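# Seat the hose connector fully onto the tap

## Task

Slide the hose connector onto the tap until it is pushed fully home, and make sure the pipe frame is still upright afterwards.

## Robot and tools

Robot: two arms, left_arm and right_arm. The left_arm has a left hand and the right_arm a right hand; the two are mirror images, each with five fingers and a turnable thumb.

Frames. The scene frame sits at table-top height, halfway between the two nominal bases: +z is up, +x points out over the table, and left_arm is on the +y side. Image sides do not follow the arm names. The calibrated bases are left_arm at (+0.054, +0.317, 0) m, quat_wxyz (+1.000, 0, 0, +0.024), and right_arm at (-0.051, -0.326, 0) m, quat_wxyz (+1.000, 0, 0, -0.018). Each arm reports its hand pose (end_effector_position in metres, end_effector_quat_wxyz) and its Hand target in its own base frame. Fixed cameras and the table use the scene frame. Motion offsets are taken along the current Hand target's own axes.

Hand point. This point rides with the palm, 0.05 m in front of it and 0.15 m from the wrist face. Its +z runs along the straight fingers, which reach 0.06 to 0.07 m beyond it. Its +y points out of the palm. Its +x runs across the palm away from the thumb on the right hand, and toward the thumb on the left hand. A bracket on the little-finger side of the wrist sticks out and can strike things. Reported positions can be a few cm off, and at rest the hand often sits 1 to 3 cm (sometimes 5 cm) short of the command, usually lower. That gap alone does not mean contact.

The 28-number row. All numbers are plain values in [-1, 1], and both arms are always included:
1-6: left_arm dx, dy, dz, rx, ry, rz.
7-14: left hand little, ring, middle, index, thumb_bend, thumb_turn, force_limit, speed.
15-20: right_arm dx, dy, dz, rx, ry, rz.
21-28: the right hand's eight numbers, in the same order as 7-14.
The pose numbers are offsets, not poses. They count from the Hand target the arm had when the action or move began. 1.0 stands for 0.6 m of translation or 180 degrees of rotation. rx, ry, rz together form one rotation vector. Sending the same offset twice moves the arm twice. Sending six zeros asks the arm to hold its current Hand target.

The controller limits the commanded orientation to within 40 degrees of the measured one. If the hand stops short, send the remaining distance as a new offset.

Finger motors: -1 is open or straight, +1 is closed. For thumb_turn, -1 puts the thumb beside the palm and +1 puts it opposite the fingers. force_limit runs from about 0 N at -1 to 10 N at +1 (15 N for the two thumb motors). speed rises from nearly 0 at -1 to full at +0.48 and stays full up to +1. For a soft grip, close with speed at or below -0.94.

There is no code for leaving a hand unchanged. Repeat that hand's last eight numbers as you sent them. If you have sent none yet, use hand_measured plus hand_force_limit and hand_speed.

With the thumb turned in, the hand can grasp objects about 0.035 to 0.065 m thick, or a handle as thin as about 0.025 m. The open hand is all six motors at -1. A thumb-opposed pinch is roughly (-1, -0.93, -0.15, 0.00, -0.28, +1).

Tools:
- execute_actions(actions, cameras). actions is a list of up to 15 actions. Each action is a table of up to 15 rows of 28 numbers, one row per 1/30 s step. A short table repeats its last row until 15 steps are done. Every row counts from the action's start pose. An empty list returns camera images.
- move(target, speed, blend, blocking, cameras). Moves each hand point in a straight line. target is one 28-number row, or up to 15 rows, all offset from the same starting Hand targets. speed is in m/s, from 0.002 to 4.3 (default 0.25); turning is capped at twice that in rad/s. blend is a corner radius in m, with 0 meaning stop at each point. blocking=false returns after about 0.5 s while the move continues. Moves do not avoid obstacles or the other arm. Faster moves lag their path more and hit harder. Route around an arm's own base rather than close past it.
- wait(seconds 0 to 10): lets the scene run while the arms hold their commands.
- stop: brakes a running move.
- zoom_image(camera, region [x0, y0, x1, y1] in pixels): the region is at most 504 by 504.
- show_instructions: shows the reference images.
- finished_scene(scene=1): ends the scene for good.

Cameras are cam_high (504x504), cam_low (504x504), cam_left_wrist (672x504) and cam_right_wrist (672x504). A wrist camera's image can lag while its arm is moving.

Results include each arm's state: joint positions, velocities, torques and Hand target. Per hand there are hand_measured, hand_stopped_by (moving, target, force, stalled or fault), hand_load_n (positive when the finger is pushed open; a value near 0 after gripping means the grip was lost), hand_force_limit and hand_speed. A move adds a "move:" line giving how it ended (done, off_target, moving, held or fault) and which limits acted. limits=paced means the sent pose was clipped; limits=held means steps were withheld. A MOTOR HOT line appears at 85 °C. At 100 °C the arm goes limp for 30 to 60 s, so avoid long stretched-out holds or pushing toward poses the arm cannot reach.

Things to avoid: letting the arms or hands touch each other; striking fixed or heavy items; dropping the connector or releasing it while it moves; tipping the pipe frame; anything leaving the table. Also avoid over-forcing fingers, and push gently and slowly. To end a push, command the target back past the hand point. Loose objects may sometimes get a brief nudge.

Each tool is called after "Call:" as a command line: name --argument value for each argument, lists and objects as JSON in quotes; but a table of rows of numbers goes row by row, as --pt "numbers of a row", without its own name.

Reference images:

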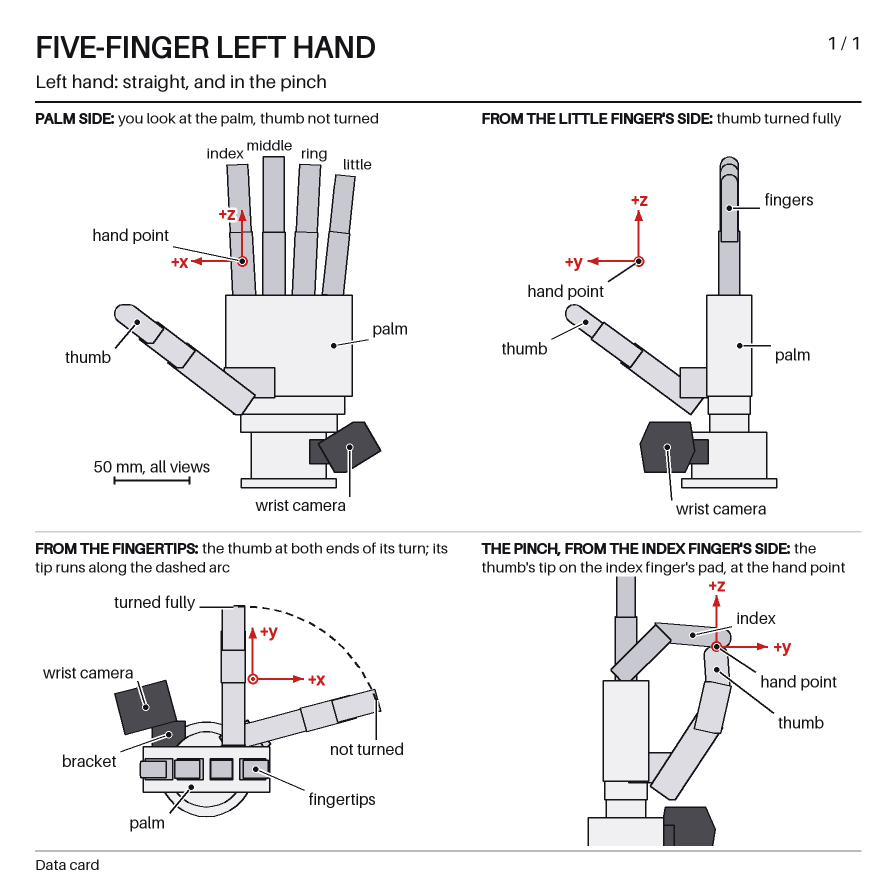

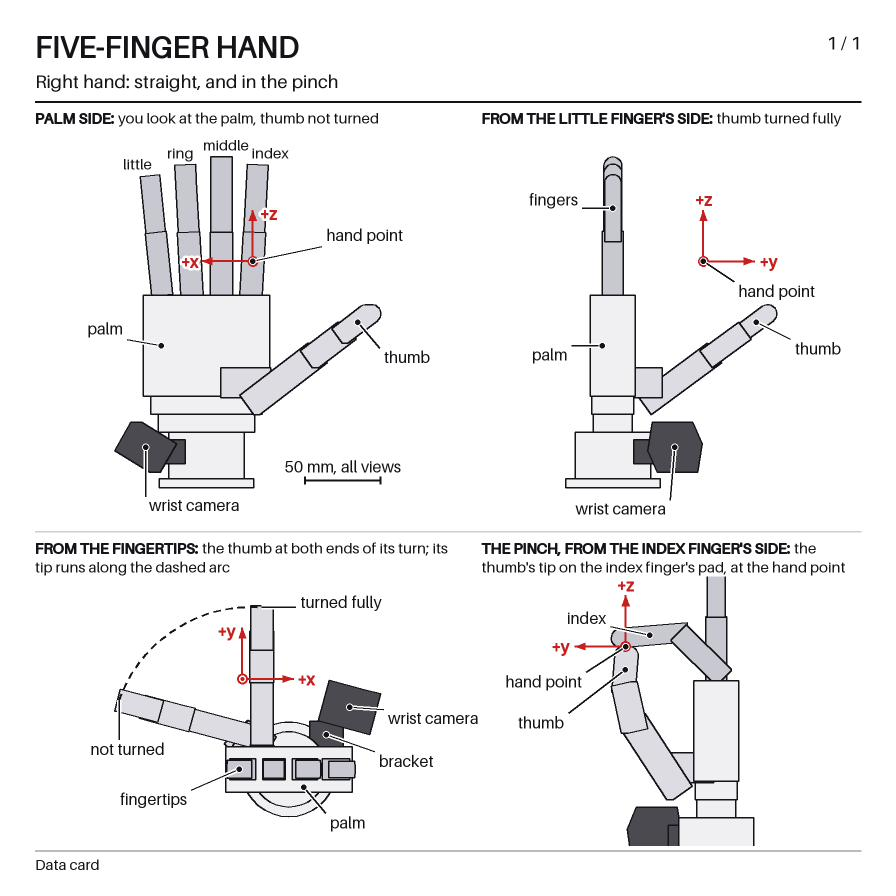

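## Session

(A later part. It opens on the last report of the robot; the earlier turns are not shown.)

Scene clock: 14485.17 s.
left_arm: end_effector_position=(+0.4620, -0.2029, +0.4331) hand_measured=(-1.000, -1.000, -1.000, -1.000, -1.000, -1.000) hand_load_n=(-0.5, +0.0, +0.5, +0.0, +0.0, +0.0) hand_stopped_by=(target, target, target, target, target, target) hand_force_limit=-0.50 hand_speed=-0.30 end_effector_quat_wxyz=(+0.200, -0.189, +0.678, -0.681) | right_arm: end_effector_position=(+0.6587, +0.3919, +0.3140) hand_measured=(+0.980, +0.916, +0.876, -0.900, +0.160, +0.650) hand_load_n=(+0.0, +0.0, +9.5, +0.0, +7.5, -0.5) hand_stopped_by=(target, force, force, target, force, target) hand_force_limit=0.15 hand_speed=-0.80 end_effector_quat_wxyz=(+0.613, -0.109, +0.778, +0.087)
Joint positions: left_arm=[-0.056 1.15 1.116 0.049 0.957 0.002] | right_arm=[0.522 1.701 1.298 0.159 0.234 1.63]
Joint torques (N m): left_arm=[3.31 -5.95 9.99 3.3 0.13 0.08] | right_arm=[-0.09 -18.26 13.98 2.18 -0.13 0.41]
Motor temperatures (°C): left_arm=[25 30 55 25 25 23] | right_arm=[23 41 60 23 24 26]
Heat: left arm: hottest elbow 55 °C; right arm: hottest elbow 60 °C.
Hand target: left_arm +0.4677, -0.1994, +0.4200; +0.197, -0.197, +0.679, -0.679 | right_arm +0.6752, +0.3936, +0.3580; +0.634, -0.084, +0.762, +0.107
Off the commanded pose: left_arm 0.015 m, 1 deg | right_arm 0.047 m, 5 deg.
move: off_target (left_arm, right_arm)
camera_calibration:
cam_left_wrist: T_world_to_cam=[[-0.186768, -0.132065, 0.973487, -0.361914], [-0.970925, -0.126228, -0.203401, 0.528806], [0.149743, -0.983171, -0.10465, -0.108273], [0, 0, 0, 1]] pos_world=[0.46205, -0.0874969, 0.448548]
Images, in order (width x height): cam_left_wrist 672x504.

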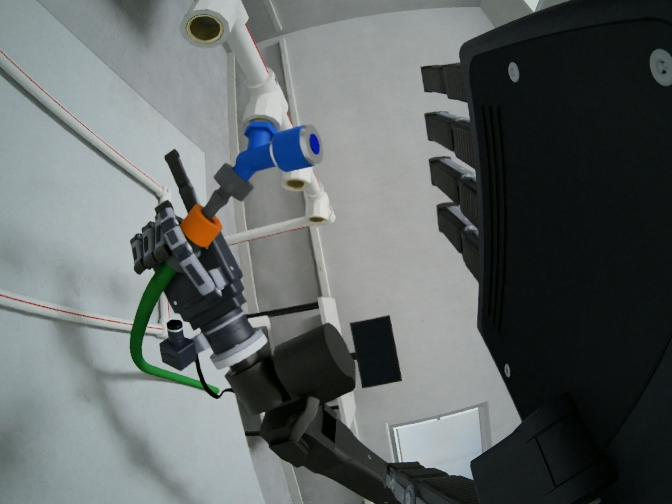

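Call:
move --target '[0,0,0,0,0,0,-1,-1,-1,-1,-1,-1,-0.5,-0.3,0.0184,0.0003,0.0086,0.00047,0.0046,-0.0011,0.98,0.98,0.985,-0.9,0.88,0.65,0.15,-0.8]' --speed 0.04 --cameras '["cam_left_wrist"]'

Call:
zoom_image --camera "cam_left_wrist" --region '[175, 190, 225, 240]'

Scene clock: 14496.13 s.
left_arm: end_effector_position=(+0.4620, -0.2029, +0.4331) hand_measured=(-1.000, -1.000, -1.000, -1.000, -1.000, -1.000) hand_load_n=(+0.0, +0.0, +0.0, +0.0, +0.0, -0.5) hand_stopped_by=(target, target, target, target, target, target) hand_force_limit=-0.50 hand_speed=-0.30 end_effector_quat_wxyz=(+0.200, -0.189, +0.678, -0.681) | right_arm: end_effector_position=(+0.6613, +0.3934, +0.3052) hand_measured=(+0.980, +0.916, +0.876, -0.900, +0.160, +0.650) hand_load_n=(+0.0, +0.0, +9.0, -0.5, +7.5, -0.5) hand_stopped_by=(target, force, force, target, force, target) hand_force_limit=0.15 hand_speed=-0.80 end_effector_quat_wxyz=(+0.608, -0.111, +0.781, +0.086)
Joint positions: left_arm=[-0.056 1.15 1.116 0.049 0.957 0.002] | right_arm=[0.522 1.715 1.301 0.159 0.234 1.63]
Joint torques (N m): left_arm=[3.37 -5.95 9.99 3.3 0.13 0.08] | right_arm=[0.03 -18.26 13.65 2.22 -0.12 0.39]
Motor temperatures (°C): left_arm=[25 30 54 25 25 23] | right_arm=[23 40 60 23 24 26]
Heat: left arm: hottest elbow 54 °C; right arm: hottest elbow 60 °C.
Hand target: left_arm +0.4677, -0.1994, +0.4200; +0.197, -0.197, +0.679, -0.679 | right_arm +0.6781, +0.3952, +0.3463; +0.628, -0.085, +0.766, +0.105
Off the commanded pose: left_arm 0.015 m, 1 deg | right_arm 0.044 m, 5 deg.
move: off_target (left_arm, right_arm)
camera_calibration:
cam_left_wrist: T_world_to_cam=[[-0.186768, -0.132065, 0.973487, -0.361914], [-0.970925, -0.126228, -0.203401, 0.528806], [0.149743, -0.983171, -0.10465, -0.108273], [0, 0, 0, 1]] pos_world=[0.46205, -0.0874969, 0.448548]
Images, in order (width x height): cam_left_wrist 672x504.

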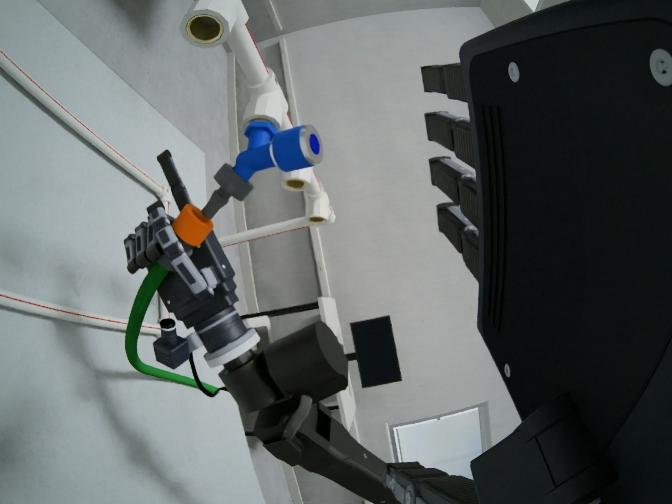

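Scaled by 10.080 from the camera's 672x504 image, which has a finer 960x720 frame.

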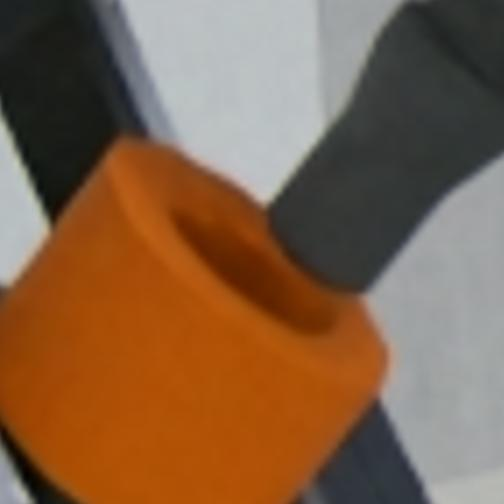

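Call:
zoom_image --camera "cam_left_wrist" --region '[171, 200, 201, 230]'

Call:
zoom_image --camera "cam_left_wrist" --region '[190, 218, 220, 248]'

Call:
zoom_image --camera "cam_left_wrist" --region '[198, 185, 233, 220]'

Scaled by 16.800 from the camera's 672x504 image, which has a finer 960x720 frame.

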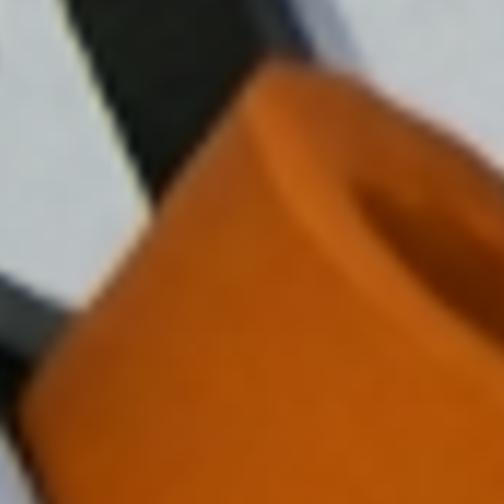

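Scaled by 16.800 from the camera's 672x504 image, which has a finer 960x720 frame.

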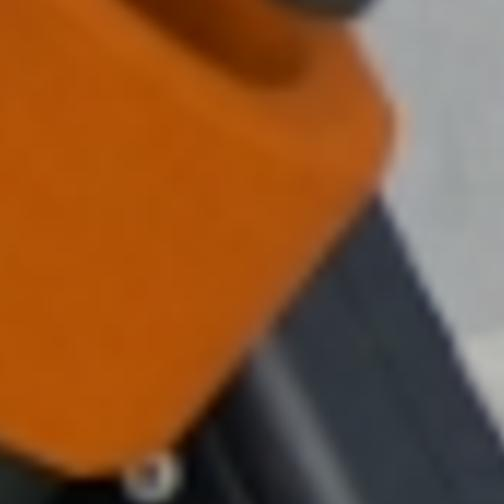

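Scaled by 14.400 from the camera's 672x504 image, which has a finer 960x720 frame.

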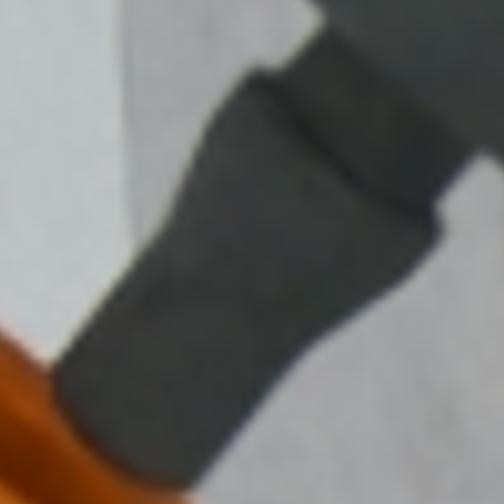

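Call:
move --target '[0,0,0,0,0,0,-1,-1,-1,-1,-1,-1,-0.5,-0.3,-0.0399,-0.0009,-0.0203,-0.00103,-0.01016,0.00246,0.98,0.98,0.985,-0.9,0.88,0.65,0.15,-0.8]' --speed 0.04 --cameras '["cam_left_wrist"]'

Call:
zoom_image --camera "cam_left_wrist" --region '[175, 190, 225, 240]'

Scene clock: 14602.43 s.
left_arm: end_effector_position=(+0.4620, -0.2029, +0.4331) hand_measured=(-1.000, -1.000, -1.000, -1.000, -1.000, -1.000) hand_load_n=(+0.0, +0.0, +0.0, +0.0, +0.0, +0.0) hand_stopped_by=(target, target, target, target, target, target) hand_force_limit=-0.50 hand_speed=-0.30 end_effector_quat_wxyz=(+0.200, -0.189, +0.678, -0.681) | right_arm: end_effector_position=(+0.6613, +0.3935, +0.3052) hand_measured=(+0.980, +0.916, +0.876, -0.900, +0.160, +0.650) hand_load_n=(+0.0, +0.0, +9.5, +0.0, +7.5, -1.0) hand_stopped_by=(target, force, force, target, force, target) hand_force_limit=0.15 hand_speed=-0.80 end_effector_quat_wxyz=(+0.608, -0.111, +0.781, +0.086)
Joint positions: left_arm=[-0.056 1.15 1.116 0.049 0.957 0.002] | right_arm=[0.522 1.715 1.301 0.159 0.234 1.63]
Joint torques (N m): left_arm=[3.37 -5.95 9.99 3.29 0.13 0.07] | right_arm=[0.03 -21.54 13.46 2.24 -0.13 0.4]
Motor temperatures (°C): left_arm=[25 30 50 25 25 23] | right_arm=[23 40 62 23 24 26]
Heat: left arm: hottest elbow 50 °C; right arm: hottest elbow 62 °C.
Hand target: left_arm +0.4677, -0.1994, +0.4200; +0.197, -0.197, +0.679, -0.679 | right_arm +0.6714, +0.3915, +0.3720; +0.640, -0.082, +0.756, +0.110
Off the commanded pose: left_arm 0.015 m, 1 deg | right_arm 0.068 m, 6 deg.
move: off_target (left_arm, right_arm)
camera_calibration:
cam_left_wrist: T_world_to_cam=[[-0.186768, -0.132065, 0.973487, -0.361914], [-0.970925, -0.126228, -0.203401, 0.528806], [0.149743, -0.983171, -0.10465, -0.108273], [0, 0, 0, 1]] pos_world=[0.46205, -0.0874969, 0.448548]
Images, in order (width x height): cam_left_wrist 672x504.

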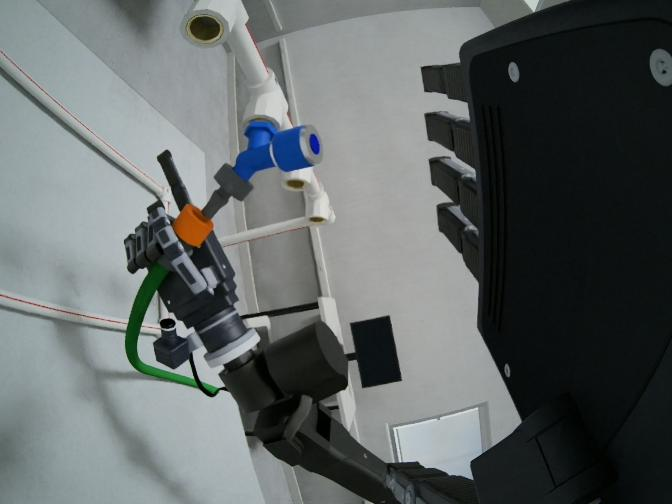

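Scaled by 10.080 from the camera's 672x504 image, which has a finer 960x720 frame.

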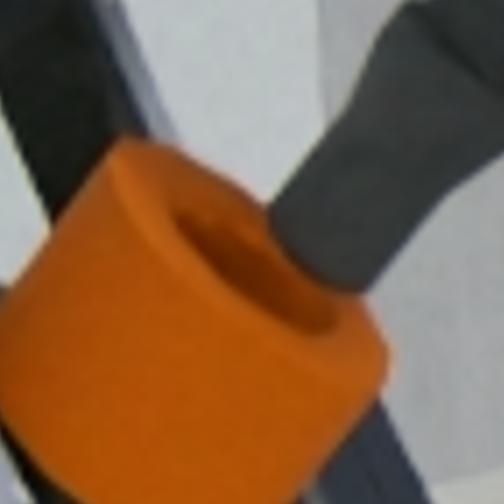

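Call:
move --target '[0,0,0,0,0,0,-1,-1,-1,-1,-1,-1,-0.5,-0.3,-0.0085,-0.0002,-0.0043,-0.00022,-0.00215,0.00052,0.98,0.98,0.985,-0.9,0.88,0.65,0.15,-0.8]' --speed 0.04 --cameras '["cam_left_wrist"]'

Call:
zoom_image --camera "cam_left_wrist" --region '[175, 190, 225, 240]'

Scene clock: 14611.20 s.
left_arm: end_effector_position=(+0.4620, -0.2029, +0.4331) hand_measured=(-1.000, -1.000, -1.000, -1.000, -1.000, -1.000) hand_load_n=(+0.0, +0.0, +0.0, +0.0, +0.0, +0.0) hand_stopped_by=(target, target, target, target, target, target) hand_force_limit=-0.50 hand_speed=-0.30 end_effector_quat_wxyz=(+0.200, -0.189, +0.678, -0.681) | right_arm: end_effector_position=(+0.6596, +0.3927, +0.3126) hand_measured=(+0.980, +0.916, +0.876, -0.900, +0.160, +0.650) hand_load_n=(+0.0, +0.0, +9.0, +0.0, +7.5, -1.0) hand_stopped_by=(target, force, force, target, force, target) hand_force_limit=0.15 hand_speed=-0.80 end_effector_quat_wxyz=(+0.612, -0.110, +0.778, +0.087)
Joint positions: left_arm=[-0.056 1.15 1.116 0.049 0.957 0.002] | right_arm=[0.522 1.705 1.301 0.159 0.233 1.63]
Joint torques (N m): left_arm=[3.31 -5.95 9.99 3.3 0.13 0.08] | right_arm=[-0.09 -20.89 13.49 2.21 -0.11 0.4]
Motor temperatures (°C): left_arm=[25 30 49 25 25 23] | right_arm=[23 41 62 23 24 26]
Heat: left arm: hottest elbow 49 °C; right arm: hottest elbow 62 °C.
Hand target: left_arm +0.4677, -0.1994, +0.4200; +0.197, -0.197, +0.679, -0.679 | right_arm +0.6698, +0.3905, +0.3776; +0.642, -0.081, +0.754, +0.111
Off the commanded pose: left_arm 0.015 m, 1 deg | right_arm 0.066 m, 6 deg.
move: off_target (left_arm, right_arm)
camera_calibration:
cam_left_wrist: T_world_to_cam=[[-0.186768, -0.132065, 0.973487, -0.361914], [-0.970925, -0.126228, -0.203401, 0.528806], [0.149743, -0.983171, -0.10465, -0.108273], [0, 0, 0, 1]] pos_world=[0.46205, -0.0874969, 0.448548]
Images, in order (width x height): cam_left_wrist 672x504.

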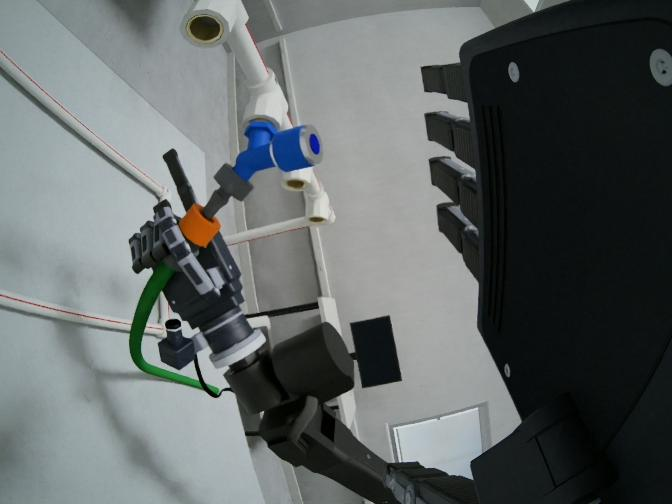

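Scaled by 10.080 from the camera's 672x504 image, which has a finer 960x720 frame.

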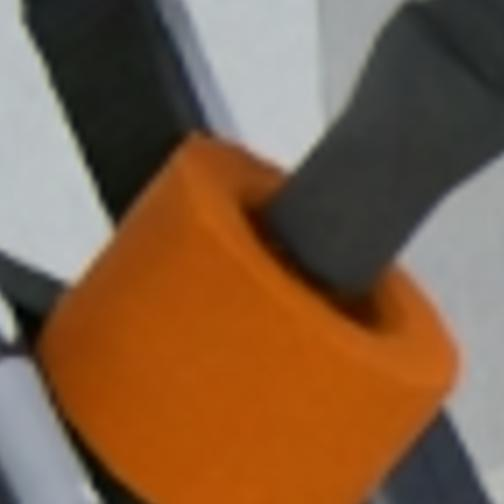

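Call:
move --target '[0,0,0,0,0,0,-1,-1,-1,-1,-1,-1,-0.5,-0.3,0.0529,0.0006,0.0245,0.00134,0.01324,-0.0032,0.98,0.98,0.985,-0.9,0.88,0.65,0.15,-0.8]' --speed 0.05 --cameras '[]'

Scene clock: 14761.57 s.
left_arm: end_effector_position=(+0.4620, -0.2029, +0.4331) hand_measured=(-1.000, -1.000, -1.000, -1.000, -1.000, -1.000) hand_load_n=(+0.0, +0.0, +0.0, +0.0, +0.0, -0.5) hand_stopped_by=(target, target, target, target, target, target) hand_force_limit=-0.50 hand_speed=-0.30 end_effector_quat_wxyz=(+0.200, -0.189, +0.678, -0.681) | right_arm: end_effector_position=(+0.6619, +0.3940, +0.3034) hand_measured=(+0.980, +0.916, +0.876, -0.900, +0.160, +0.650) hand_load_n=(+0.0, +0.0, +9.5, +0.0, +7.5, -0.5) hand_stopped_by=(target, force, force, target, force, target) hand_force_limit=0.15 hand_speed=-0.80 end_effector_quat_wxyz=(+0.607, -0.111, +0.782, +0.086)
Joint positions: left_arm=[-0.056 1.15 1.116 0.049 0.957 0.002] | right_arm=[0.522 1.718 1.302 0.159 0.233 1.631]
Joint torques (N m): left_arm=[3.31 -5.95 9.99 3.29 0.13 0.08] | right_arm=[-0.09 -18.14 13.46 2.19 -0.09 0.39]
Motor temperatures (°C): left_arm=[25 30 48 25 25 23] | right_arm=[23 42 62 23 24 26]
Heat: left arm: hottest elbow 48 °C; right arm: hottest elbow 62 °C.
Hand target: left_arm +0.4677, -0.1994, +0.4200; +0.197, -0.197, +0.679, -0.679 | right_arm +0.6786, +0.3955, +0.3439; +0.627, -0.086, +0.767, +0.105
Off the commanded pose: left_arm 0.015 m, 1 deg | right_arm 0.044 m, 5 deg.
move: off_target (left_arm, right_arm)
No camera images: "cameras" was empty.

Call:
move --target '[0,0,0,0,0,0,-1,-1,-1,-1,-1,-1,-0.5,-0.3,-0.03,0.0022,-0.0034,-0.00234,-0.02309,0.00555,0.98,0.98,0.985,-0.9,0.88,0.65,0.15,-0.8]' --speed 0.05 --cameras '["cam_left_wrist"]'

Call:
zoom_image --camera "cam_left_wrist" --region '[175, 190, 225, 240]'

Scene clock: 14776.50 s.
left_arm: end_effector_position=(+0.4620, -0.2029, +0.4331) hand_measured=(-1.000, -1.000, -1.000, -1.000, -1.000, -1.000) hand_load_n=(+0.0, +0.0, +0.0, +0.0, +0.0, +0.0) hand_stopped_by=(target, target, target, target, target, target) hand_force_limit=-0.50 hand_speed=-0.30 end_effector_quat_wxyz=(+0.200, -0.189, +0.678, -0.681) | right_arm: end_effector_position=(+0.6632, +0.3947, +0.3162) hand_measured=(+0.980, +0.916, +0.876, -0.900, +0.160, +0.650) hand_load_n=(+0.0, +0.0, +9.0, +0.0, +7.5, -1.0) hand_stopped_by=(target, force, force, target, force, target) hand_force_limit=0.15 hand_speed=-0.80 end_effector_quat_wxyz=(+0.624, -0.106, +0.769, +0.093)
Joint positions: left_arm=[-0.056 1.15 1.116 0.049 0.957 0.002] | right_arm=[0.522 1.718 1.302 0.205 0.233 1.631]
Joint torques (N m): left_arm=[3.37 -5.95 9.99 3.29 0.13 0.08] | right_arm=[-0.03 -18.43 13.27 3.62 -0.11 0.4]
Motor temperatures (°C): left_arm=[25 30 48 25 25 23] | right_arm=[23 42 64 23 24 26]
Heat: left arm: hottest elbow 48 °C; right arm: hottest elbow 64 °C.
Hand target: left_arm +0.4677, -0.1994, +0.4200; +0.197, -0.197, +0.679, -0.679 | right_arm +0.6798, +0.3962, +0.3621; +0.653, -0.077, +0.744, +0.116
Off the commanded pose: left_arm 0.015 m, 1 deg | right_arm 0.049 m, 6 deg.
move: off_target (left_arm, right_arm)
camera_calibration:
cam_left_wrist: T_world_to_cam=[[-0.186768, -0.132065, 0.973487, -0.361914], [-0.970925, -0.126228, -0.203401, 0.528806], [0.149743, -0.983171, -0.10465, -0.108273], [0, 0, 0, 1]] pos_world=[0.46205, -0.0874969, 0.448548]
Images, in order (width x height): cam_left_wrist 672x504.

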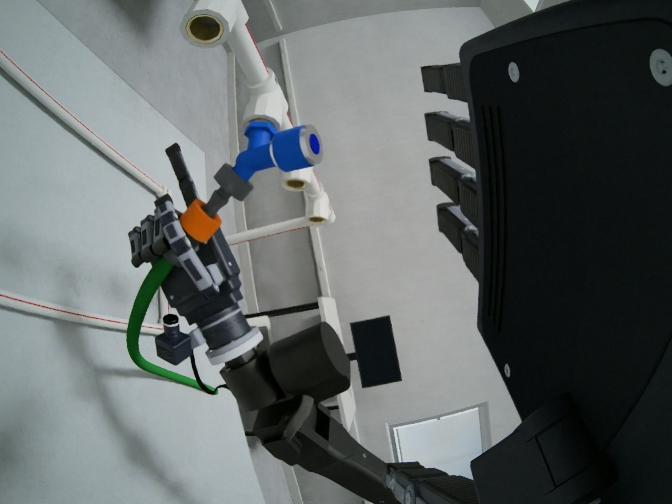

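Scaled by 10.080 from the camera's 672x504 image, which has a finer 960x720 frame.

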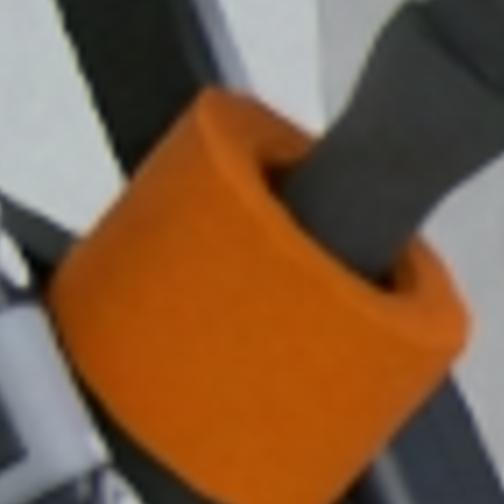

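Call:
move --target '[0,0,0,0,0,0,-1,-1,-1,-1,-1,-1,-0.5,-0.3,-0.0078,0.0012,0.0017,0.00119,0.0117,-0.00283,0.98,0.98,0.985,-0.9,0.88,0.65,0.15,-0.8]' --speed 0.02 --cameras '["cam_left_wrist"]'

Call:
zoom_image --camera "cam_left_wrist" --region '[175, 185, 225, 235]'

Scene clock: 14806.30 s.
left_arm: end_effector_position=(+0.4620, -0.2029, +0.4331) hand_measured=(-1.000, -1.000, -1.000, -1.000, -1.000, -1.000) hand_load_n=(+0.0, +0.0, +0.0, +0.0, +0.0, -0.5) hand_stopped_by=(target, target, target, target, target, target) hand_force_limit=-0.50 hand_speed=-0.30 end_effector_quat_wxyz=(+0.200, -0.189, +0.678, -0.681) | right_arm: end_effector_position=(+0.6659, +0.3956, +0.3187) hand_measured=(+0.980, +0.916, +0.876, -0.900, +0.160, +0.650) hand_load_n=(+0.0, +0.0, +9.5, +0.0, +7.5, -1.0) hand_stopped_by=(target, force, force, target, force, target) hand_force_limit=0.15 hand_speed=-0.80 end_effector_quat_wxyz=(+0.618, -0.107, +0.774, +0.090)
Joint positions: left_arm=[-0.056 1.15 1.116 0.049 0.957 0.002] | right_arm=[0.522 1.719 1.323 0.167 0.233 1.631]
Joint torques (N m): left_arm=[3.37 -5.95 10 3.29 0.13 0.08] | right_arm=[0.03 -18.84 14.12 2.15 -0.09 0.39]
Motor temperatures (°C): left_arm=[25 30 48 25 25 23] | right_arm=[23 41 64 24 24 26]
Heat: left arm: hottest elbow 48 °C; right arm: hottest elbow 64 °C.
Hand target: left_arm +0.4677, -0.1994, +0.4200; +0.197, -0.197, +0.679, -0.679 | right_arm +0.6813, +0.3970, +0.3668; +0.640, -0.081, +0.756, +0.110
Off the commanded pose: left_arm 0.015 m, 1 deg | right_arm 0.050 m, 5 deg.
move: off_target (left_arm, right_arm)
camera_calibration:
cam_left_wrist: T_world_to_cam=[[-0.186768, -0.132065, 0.973487, -0.361914], [-0.970925, -0.126228, -0.203401, 0.528806], [0.149743, -0.983171, -0.10465, -0.108273], [0, 0, 0, 1]] pos_world=[0.46205, -0.0874969, 0.448548]
Images, in order (width x height): cam_left_wrist 672x504.

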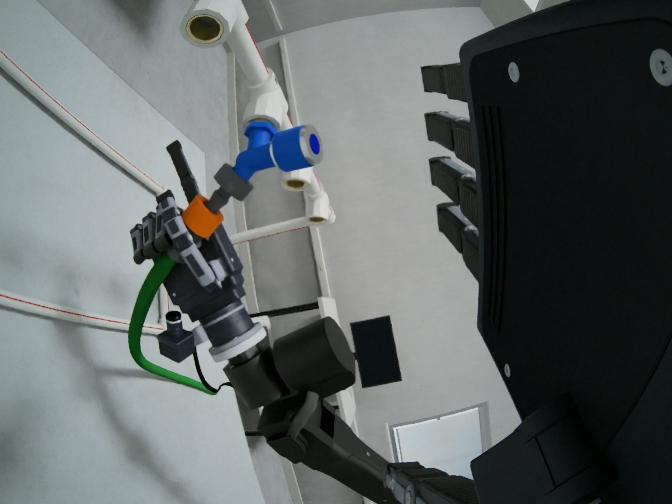

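Scaled by 10.080 from the camera's 672x504 image, which has a finer 960x720 frame.

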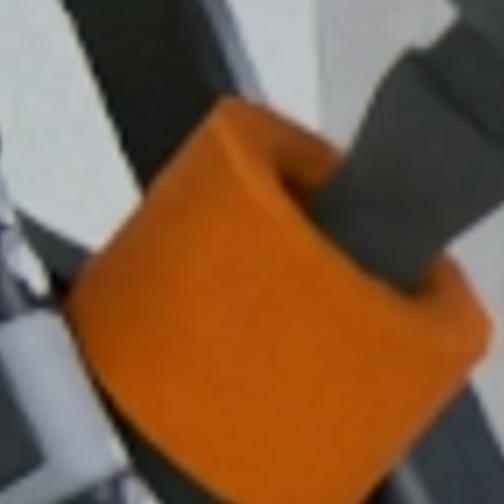

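Call:
move --pt "0 -0.1413 0 0 0 0 -1 -1 -1 -1 -1 -1 -0.5 -0.3 0 0 0 0 0 0 0.98 0.98 0.985 -0.9 0.88 0.65 0.15 -0.8" --pt "0.1746 -0.1413 0.2455 0 -0.3206 0 -1 -1 -1 -1 -1 -1 -0.5 -0.3 0 0 0 0 0 0 0.98 0.98 0.985 -0.9 0.88 0.65 0.15 -0.8" --speed 0.15 --blend 0.03 --cameras '["cam_left_wrist"]'

Call:
zoom_image --camera "cam_left_wrist" --region '[100, 205, 150, 255]'

Scene clock: 14833.23 s.
left_arm: end_effector_position=(+0.4528, -0.3691, +0.4771) hand_measured=(-1.000, -1.000, -1.000, -1.000, -1.000, -1.000) hand_load_n=(+0.0, +0.0, +0.0, +0.0, +0.0, +0.0) hand_stopped_by=(target, target, target, target, target, target) hand_force_limit=-0.50 hand_speed=-0.30 end_effector_quat_wxyz=(+0.504, -0.498, +0.518, -0.480) | right_arm: end_effector_position=(+0.6659, +0.3956, +0.3186) hand_measured=(+0.980, +0.916, +0.876, -0.900, +0.160, +0.650) hand_load_n=(+0.0, +0.0, +9.5, +0.0, +7.5, -1.0) hand_stopped_by=(target, force, force, target, force, target) hand_force_limit=0.15 hand_speed=-0.80 end_effector_quat_wxyz=(+0.618, -0.107, +0.774, +0.090)
Joint positions: left_arm=[-0.918 1.272 1.367 -0.148 -0.922 0.001] | right_arm=[0.522 1.719 1.323 0.167 0.233 1.631]
Joint torques (N m): left_arm=[2.2 -7.59 16.75 3.34 -0.08 0.09] | right_arm=[0.03 -18.9 14.13 2.17 -0.09 0.39]
Motor temperatures (°C): left_arm=[25 30 49 25 25 23] | right_arm=[23 41 64 23 24 26]
Heat: left arm: hottest elbow 49 °C; right arm: hottest elbow 64 °C.
Hand target: left_arm +0.4578, -0.3800, +0.5048; +0.501, -0.500, +0.500, -0.500 | right_arm +0.6813, +0.3970, +0.3667; +0.640, -0.081, +0.756, +0.110
Off the commanded pose: left_arm 0.030 m, 3 deg | right_arm 0.051 m, 5 deg.
move: off_target (left_arm, right_arm)
camera_calibration:
cam_left_wrist: T_world_to_cam=[[0.0533109, -0.25656, 0.965057, -0.579014], [-0.412004, -0.885989, -0.21278, -0.0212439], [0.909621, -0.386264, -0.152937, -0.366513], [0, 0, 0, 1]] pos_world=[0.355503, -0.308944, 0.498208]
Images, in order (width x height): cam_left_wrist 672x504.

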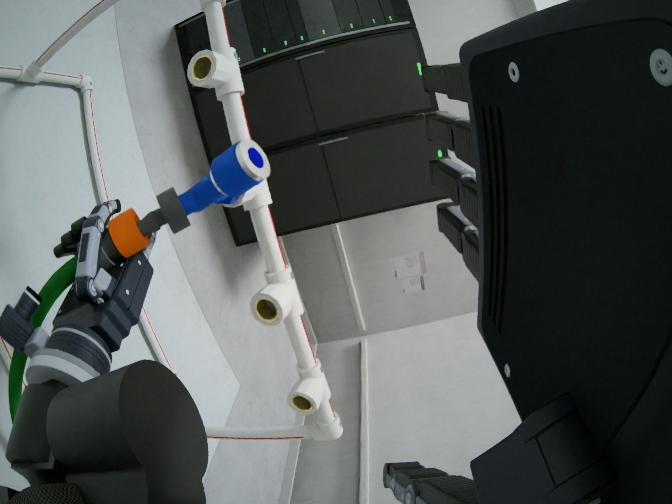

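Scaled by 10.080 from the camera's 672x504 image, which has a finer 960x720 frame.

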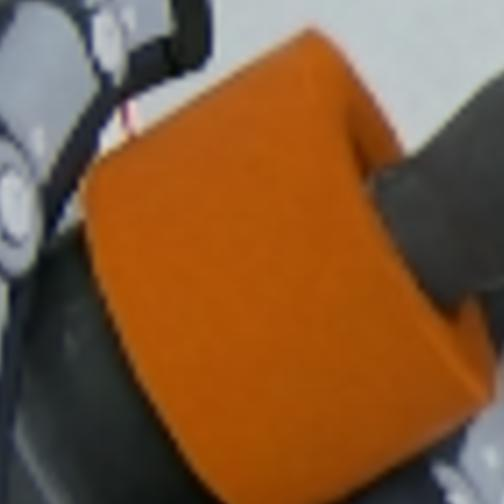

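Call:
move --target '[0,0,0,0,0,0,-1,-1,-1,-1,-1,-1,-0.5,-0.3,0,-0.0042,0,0.0057,0,0,0.98,0.98,0.985,-0.9,0.88,0.65,0.15,-0.8]' --speed 0.03 --cameras '["cam_left_wrist"]'

Call:
zoom_image --camera "cam_left_wrist" --region '[100, 205, 150, 255]'

Scene clock: 14849.97 s.
left_arm: end_effector_position=(+0.4528, -0.3691, +0.4771) hand_measured=(-1.000, -1.000, -1.000, -1.000, -1.000, -1.000) hand_load_n=(+0.0, -0.5, +0.0, +0.0, +0.0, +0.0) hand_stopped_by=(target, target, target, target, target, target) hand_force_limit=-0.50 hand_speed=-0.30 end_effector_quat_wxyz=(+0.504, -0.498, +0.518, -0.480) | right_arm: end_effector_position=(+0.6677, +0.3926, +0.3180) hand_measured=(+0.980, +0.916, +0.876, -0.900, +0.160, +0.650) hand_load_n=(+0.0, +0.0, +9.0, +0.0, +7.5, -1.0) hand_stopped_by=(target, force, force, target, force, target) hand_force_limit=0.15 hand_speed=-0.80 end_effector_quat_wxyz=(+0.618, -0.102, +0.775, +0.083)
Joint positions: left_arm=[-0.918 1.272 1.367 -0.148 -0.922 0.001] | right_arm=[0.522 1.719 1.323 0.165 0.251 1.631]
Joint torques (N m): left_arm=[2.14 -7.59 16.76 3.34 -0.08 0.08] | right_arm=[0.21 -19.08 14.01 2.15 0.03 0.41]
Motor temperatures (°C): left_arm=[25 30 51 25 25 23] | right_arm=[23 41 64 23 24 26]
Heat: left arm: hottest elbow 51 °C; right arm: hottest elbow 64 °C.
Hand target: left_arm +0.4578, -0.3800, +0.5048; +0.501, -0.500, +0.500, -0.500 | right_arm +0.6819, +0.3946, +0.3666; +0.641, -0.076, +0.757, +0.104
Off the commanded pose: left_arm 0.030 m, 3 deg | right_arm 0.051 m, 5 deg.
move: off_target (left_arm, right_arm)
camera_calibration:
cam_left_wrist: T_world_to_cam=[[0.0533109, -0.25656, 0.965057, -0.579014], [-0.412004, -0.885989, -0.21278, -0.0212439], [0.909621, -0.386264, -0.152937, -0.366513], [0, 0, 0, 1]] pos_world=[0.355503, -0.308944, 0.498208]
Images, in order (width x height): cam_left_wrist 672x504.

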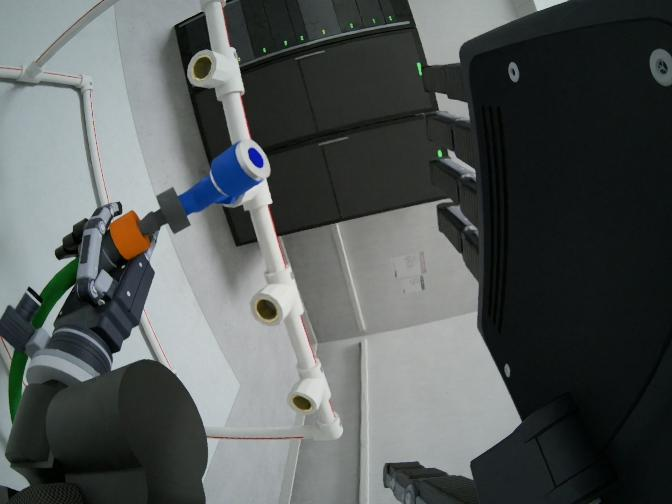

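Scaled by 10.080 from the camera's 672x504 image, which has a finer 960x720 frame.

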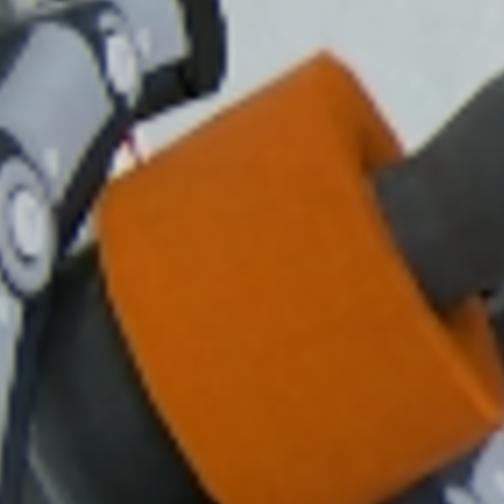

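Call:
move --pt "-0.3012 0 0.0163 0 0.3206 0 -1 -1 -1 -1 -1 -1 -0.5 -0.3 -0.0142 0.0013 -0.0005 -0.00022 -0.00215 0.00056 0.98 0.98 0.985 -0.9 0.88 0.65 0.15 -0.8" --pt "-0.3012 0.1413 0.0163 0 0.3206 0 -1 -1 -1 -1 -1 -1 -0.5 -0.3 -0.0142 0.0013 -0.0005 -0.00022 -0.00215 0.00056 0.98 0.98 0.985 -0.9 0.88 0.65 0.15 -0.8" --speed 0.15 --blend 0.03 --cameras '["cam_left_wrist"]'

Call:
zoom_image --camera "cam_left_wrist" --region '[180, 180, 230, 230]'

Scene clock: 14885.17 s.
left_arm: end_effector_position=(+0.4618, -0.2027, +0.4333) hand_measured=(-1.000, -1.000, -1.000, -1.000, -1.000, -1.000) hand_load_n=(+0.0, +0.0, +0.0, +0.0, +0.0, +0.0) hand_stopped_by=(target, target, target, target, target, target) hand_force_limit=-0.50 hand_speed=-0.30 end_effector_quat_wxyz=(+0.200, -0.189, +0.678, -0.681) | right_arm: end_effector_position=(+0.6692, +0.3935, +0.3225) hand_measured=(+0.980, +0.916, +0.876, -0.900, +0.160, +0.650) hand_load_n=(+0.0, +0.0, +9.0, +0.0, +7.0, -1.0) hand_stopped_by=(target, force, force, target, force, target) hand_force_limit=0.15 hand_speed=-0.80 end_effector_quat_wxyz=(+0.619, -0.102, +0.774, +0.083)
Joint positions: left_arm=[-0.055 1.149 1.116 0.049 0.958 0.001] | right_arm=[0.522 1.719 1.335 0.154 0.251 1.631]
Joint torques (N m): left_arm=[3.37 -5.95 9.99 3.29 0.13 0.08] | right_arm=[0.21 -19.55 14.11 2.17 -0.01 0.4]
Motor temperatures (°C): left_arm=[25 30 55 25 25 23] | right_arm=[23 41 64 23 24 26]
Heat: left arm: hottest elbow 55 °C; right arm: hottest elbow 64 °C.
Hand target: left_arm +0.4675, -0.1992, +0.4203; +0.197, -0.196, +0.679, -0.679 | right_arm +0.6828, +0.3952, +0.3751; +0.643, -0.075, +0.755, +0.105
Off the commanded pose: left_arm 0.015 m, 1 deg | right_arm 0.054 m, 5 deg.
move: off_target (left_arm, right_arm)
camera_calibration:
cam_left_wrist: T_world_to_cam=[[-0.186845, -0.131804, 0.973507, -0.362084], [-0.97097, -0.125881, -0.203401, 0.528717], [0.149355, -0.983251, -0.104458, -0.108038], [0, 0, 0, 1]] pos_world=[0.461851, -0.0873975, 0.448748]
Images, in order (width x height): cam_left_wrist 672x504.

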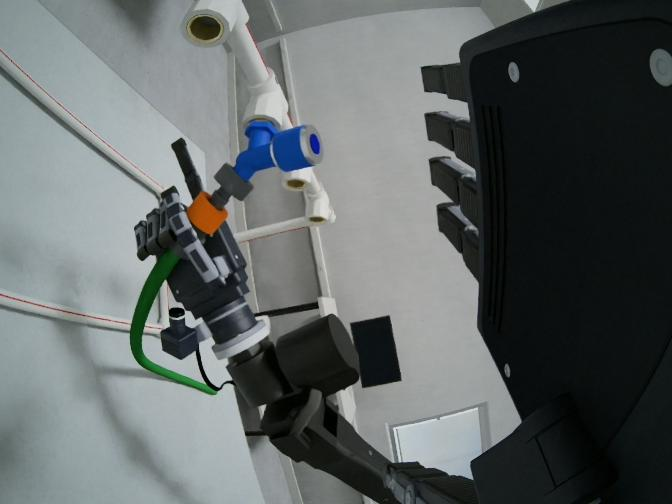

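Scaled by 10.080 from the camera's 672x504 image, which has a finer 960x720 frame.

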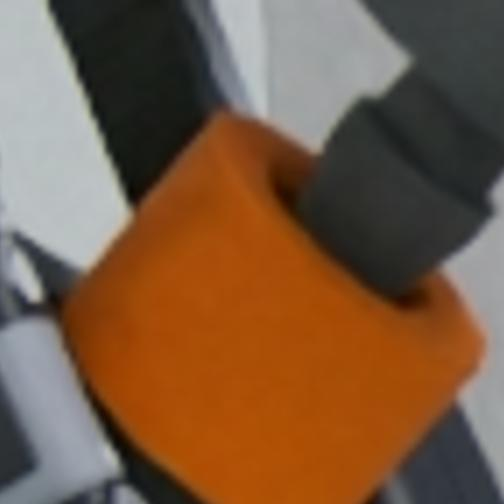

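Call:
move --target '[0,0,0,0,0,0,-1,-1,-1,-1,-1,-1,-0.5,-0.3,-0.0297,-0.0008,-0.0146,-0.00076,-0.00736,0.00191,0.98,0.98,0.985,-0.9,0.88,0.65,0.15,-0.8]' --speed 0.03 --cameras '["cam_left_wrist"]'

Call:
zoom_image --camera "cam_left_wrist" --region '[180, 180, 230, 230]'

Scene clock: 14915.87 s.
left_arm: end_effector_position=(+0.4618, -0.2027, +0.4333) hand_measured=(-1.000, -1.000, -1.000, -1.000, -1.000, -1.000) hand_load_n=(-0.5, +0.0, +0.0, +0.0, +0.0, +0.0) hand_stopped_by=(target, target, target, target, target, target) hand_force_limit=-0.50 hand_speed=-0.30 end_effector_quat_wxyz=(+0.200, -0.189, +0.678, -0.681) | right_arm: end_effector_position=(+0.6692, +0.3935, +0.3225) hand_measured=(+0.980, +0.916, +0.876, -0.900, +0.160, +0.650) hand_load_n=(+0.0, +0.0, +9.0, +0.0, +7.5, -1.0) hand_stopped_by=(target, force, force, target, force, target) hand_force_limit=0.15 hand_speed=-0.80 end_effector_quat_wxyz=(+0.619, -0.102, +0.774, +0.083)
Joint positions: left_arm=[-0.055 1.149 1.116 0.049 0.958 0.001] | right_arm=[0.522 1.719 1.335 0.154 0.251 1.631]
Joint torques (N m): left_arm=[3.37 -5.95 9.99 3.3 0.13 0.08] | right_arm=[0.21 -21.83 13.9 2.19 -0.03 0.4]
Motor temperatures (°C): left_arm=[25 30 52 25 25 23] | right_arm=[23 42 66 23 24 26]
Heat: left arm: hottest elbow 52 °C; right arm: hottest elbow 66 °C.
Hand target: left_arm +0.4675, -0.1992, +0.4202; +0.197, -0.196, +0.679, -0.679 | right_arm +0.6775, +0.3921, +0.3939; +0.652, -0.072, +0.747, +0.108
Off the commanded pose: left_arm 0.015 m, 1 deg | right_arm 0.072 m, 7 deg.
move: off_target (left_arm, right_arm)
camera_calibration:
cam_left_wrist: T_world_to_cam=[[-0.186845, -0.131804, 0.973507, -0.362084], [-0.97097, -0.125881, -0.203401, 0.528717], [0.149355, -0.983251, -0.104458, -0.108038], [0, 0, 0, 1]] pos_world=[0.461851, -0.0873975, 0.448748]
Images, in order (width x height): cam_left_wrist 672x504.

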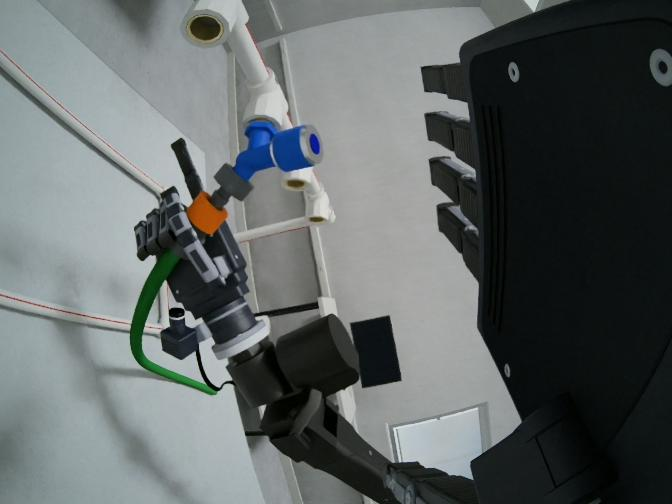

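Scaled by 10.080 from the camera's 672x504 image, which has a finer 960x720 frame.

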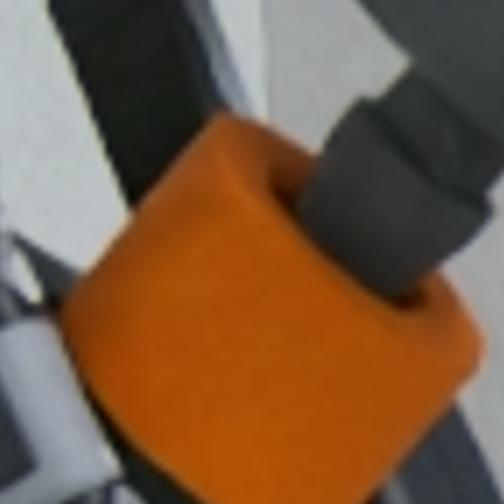

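Call:
move --target '[0,0,0,0,0,0,-1,-1,-1,-1,-1,-1,-0.5,-0.3,-0.0062,-0.0002,-0.0030,-0.00016,-0.00153,0.0004,0.98,0.98,0.985,-0.9,0.88,0.65,0.15,-0.8]' --speed 0.03 --cameras '["cam_left_wrist"]'

Call:
zoom_image --camera "cam_left_wrist" --region '[180, 180, 230, 230]'

Scene clock: 14924.60 s.
left_arm: end_effector_position=(+0.4618, -0.2027, +0.4333) hand_measured=(-1.000, -1.000, -1.000, -1.000, -1.000, -1.000) hand_load_n=(-0.5, +0.0, +0.0, +0.0, +0.0, -0.5) hand_stopped_by=(target, target, target, target, target, target) hand_force_limit=-0.50 hand_speed=-0.30 end_effector_quat_wxyz=(+0.200, -0.189, +0.678, -0.681) | right_arm: end_effector_position=(+0.6684, +0.3930, +0.3258) hand_measured=(+0.980, +0.916, +0.876, -0.900, +0.160, +0.650) hand_load_n=(+0.0, +0.0, +9.0, +0.5, +7.5, -1.0) hand_stopped_by=(target, force, force, target, force, target) hand_force_limit=0.15 hand_speed=-0.80 end_effector_quat_wxyz=(+0.620, -0.102, +0.773, +0.084)
Joint positions: left_arm=[-0.055 1.149 1.116 0.049 0.958 0.001] | right_arm=[0.522 1.714 1.335 0.153 0.251 1.631]
Joint torques (N m): left_arm=[3.37 -5.95 9.99 3.29 0.13 0.08] | right_arm=[0.26 -21.83 13.9 2.22 -0.03 0.41]
Motor temperatures (°C): left_arm=[25 30 51 25 25 23] | right_arm=[23 42 66 23 24 26]
Heat: left arm: hottest elbow 51 °C; right arm: hottest elbow 66 °C.
Hand target: left_arm +0.4675, -0.1992, +0.4202; +0.197, -0.196, +0.679, -0.679 | right_arm +0.6763, +0.3914, +0.3977; +0.653, -0.072, +0.746, +0.109
Off the commanded pose: left_arm 0.015 m, 1 deg | right_arm 0.072 m, 7 deg.
move: off_target (left_arm, right_arm)
camera_calibration:
cam_left_wrist: T_world_to_cam=[[-0.186845, -0.131804, 0.973507, -0.362084], [-0.97097, -0.125881, -0.203401, 0.528717], [0.149355, -0.983251, -0.104458, -0.108038], [0, 0, 0, 1]] pos_world=[0.461851, -0.0873975, 0.448748]
Images, in order (width x height): cam_left_wrist 672x504.

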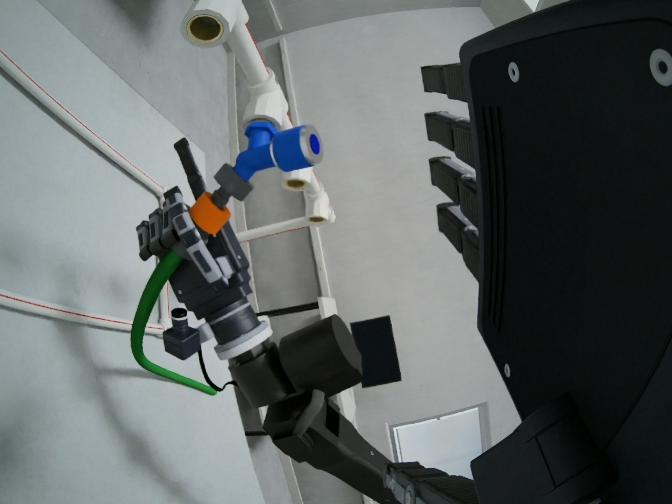

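Scaled by 10.080 from the camera's 672x504 image, which has a finer 960x720 frame.

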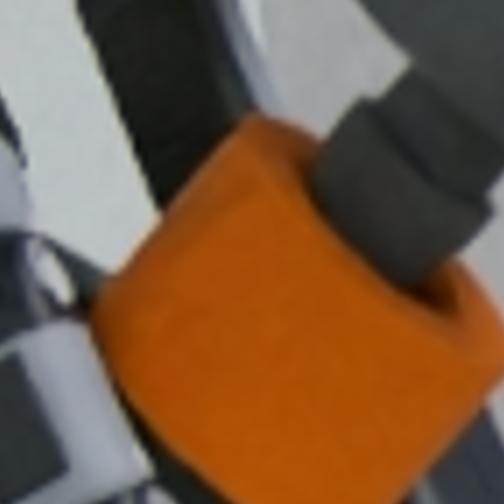

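Call:
move --pt "0 -0.1413 0 0 0 0 -1 -1 -1 -1 -1 -1 -0.5 -0.3 0 0 0 0 0 0 0.98 0.98 0.985 -0.9 0.88 0.65 0.15 -0.8" --pt "0.1746 -0.1413 0.2455 0 -0.3206 0 -1 -1 -1 -1 -1 -1 -0.5 -0.3 0 0 0 0 0 0 0.98 0.98 0.985 -0.9 0.88 0.65 0.15 -0.8" --speed 0.15 --blend 0.03 --cameras '["cam_left_wrist"]'

Call:
zoom_image --camera "cam_left_wrist" --region '[110, 200, 160, 250]'

Scene clock: 14952.90 s.
left_arm: end_effector_position=(+0.4527, -0.3689, +0.4770) hand_measured=(-1.000, -1.000, -1.000, -1.000, -1.000, -1.000) hand_load_n=(+0.0, +0.0, +0.0, +0.0, +0.0, -0.5) hand_stopped_by=(target, target, target, target, target, target) hand_force_limit=-0.50 hand_speed=-0.30 end_effector_quat_wxyz=(+0.504, -0.498, +0.518, -0.480) | right_arm: end_effector_position=(+0.6684, +0.3930, +0.3258) hand_measured=(+0.980, +0.916, +0.876, -0.900, +0.160, +0.650) hand_load_n=(+0.0, +0.0, +9.0, +0.0, +7.5, -1.0) hand_stopped_by=(target, force, force, target, force, target) hand_force_limit=0.15 hand_speed=-0.80 end_effector_quat_wxyz=(+0.620, -0.102, +0.773, +0.084)
Joint positions: left_arm=[-0.918 1.272 1.367 -0.148 -0.922 0.001] | right_arm=[0.522 1.714 1.335 0.153 0.251 1.631]
Joint torques (N m): left_arm=[2.14 -7.53 16.75 3.33 -0.08 0.09] | right_arm=[0.15 -21.71 13.91 2.24 -0.03 0.4]
Motor temperatures (°C): left_arm=[25 30 51 25 25 23] | right_arm=[23 43 66 23 24 26]
Heat: left arm: hottest elbow 51 °C; right arm: hottest elbow 66 °C.
Hand target: left_arm +0.4576, -0.3798, +0.5048; +0.501, -0.500, +0.500, -0.500 | right_arm +0.6763, +0.3914, +0.3978; +0.653, -0.072, +0.746, +0.109
Off the commanded pose: left_arm 0.030 m, 3 deg | right_arm 0.072 m, 7 deg.
move: off_target (left_arm, right_arm)
camera_calibration:
cam_left_wrist: T_world_to_cam=[[0.0533109, -0.25656, 0.965057, -0.578926], [-0.412004, -0.885989, -0.21278, -0.0210605], [0.909621, -0.386264, -0.152937, -0.366215], [0, 0, 0, 1]] pos_world=[0.355303, -0.308644, 0.498208]
Images, in order (width x height): cam_left_wrist 672x504.

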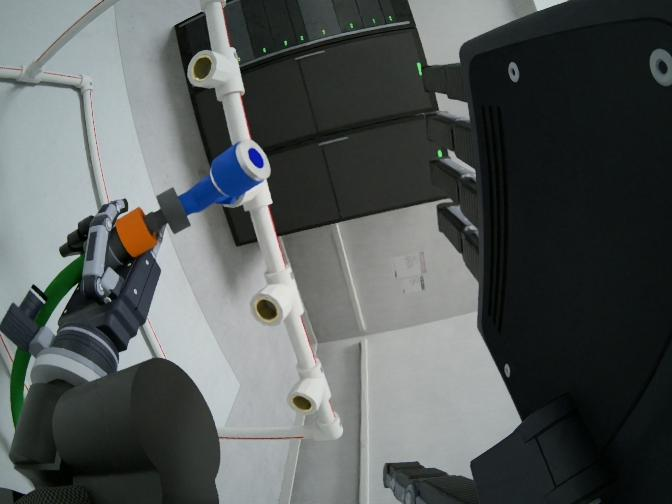

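Scaled by 10.080 from the camera's 672x504 image, which has a finer 960x720 frame.

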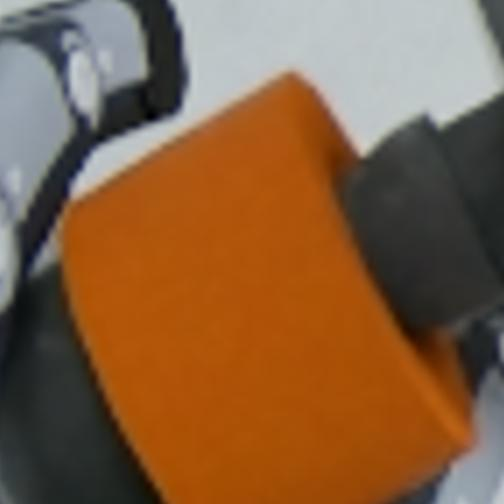

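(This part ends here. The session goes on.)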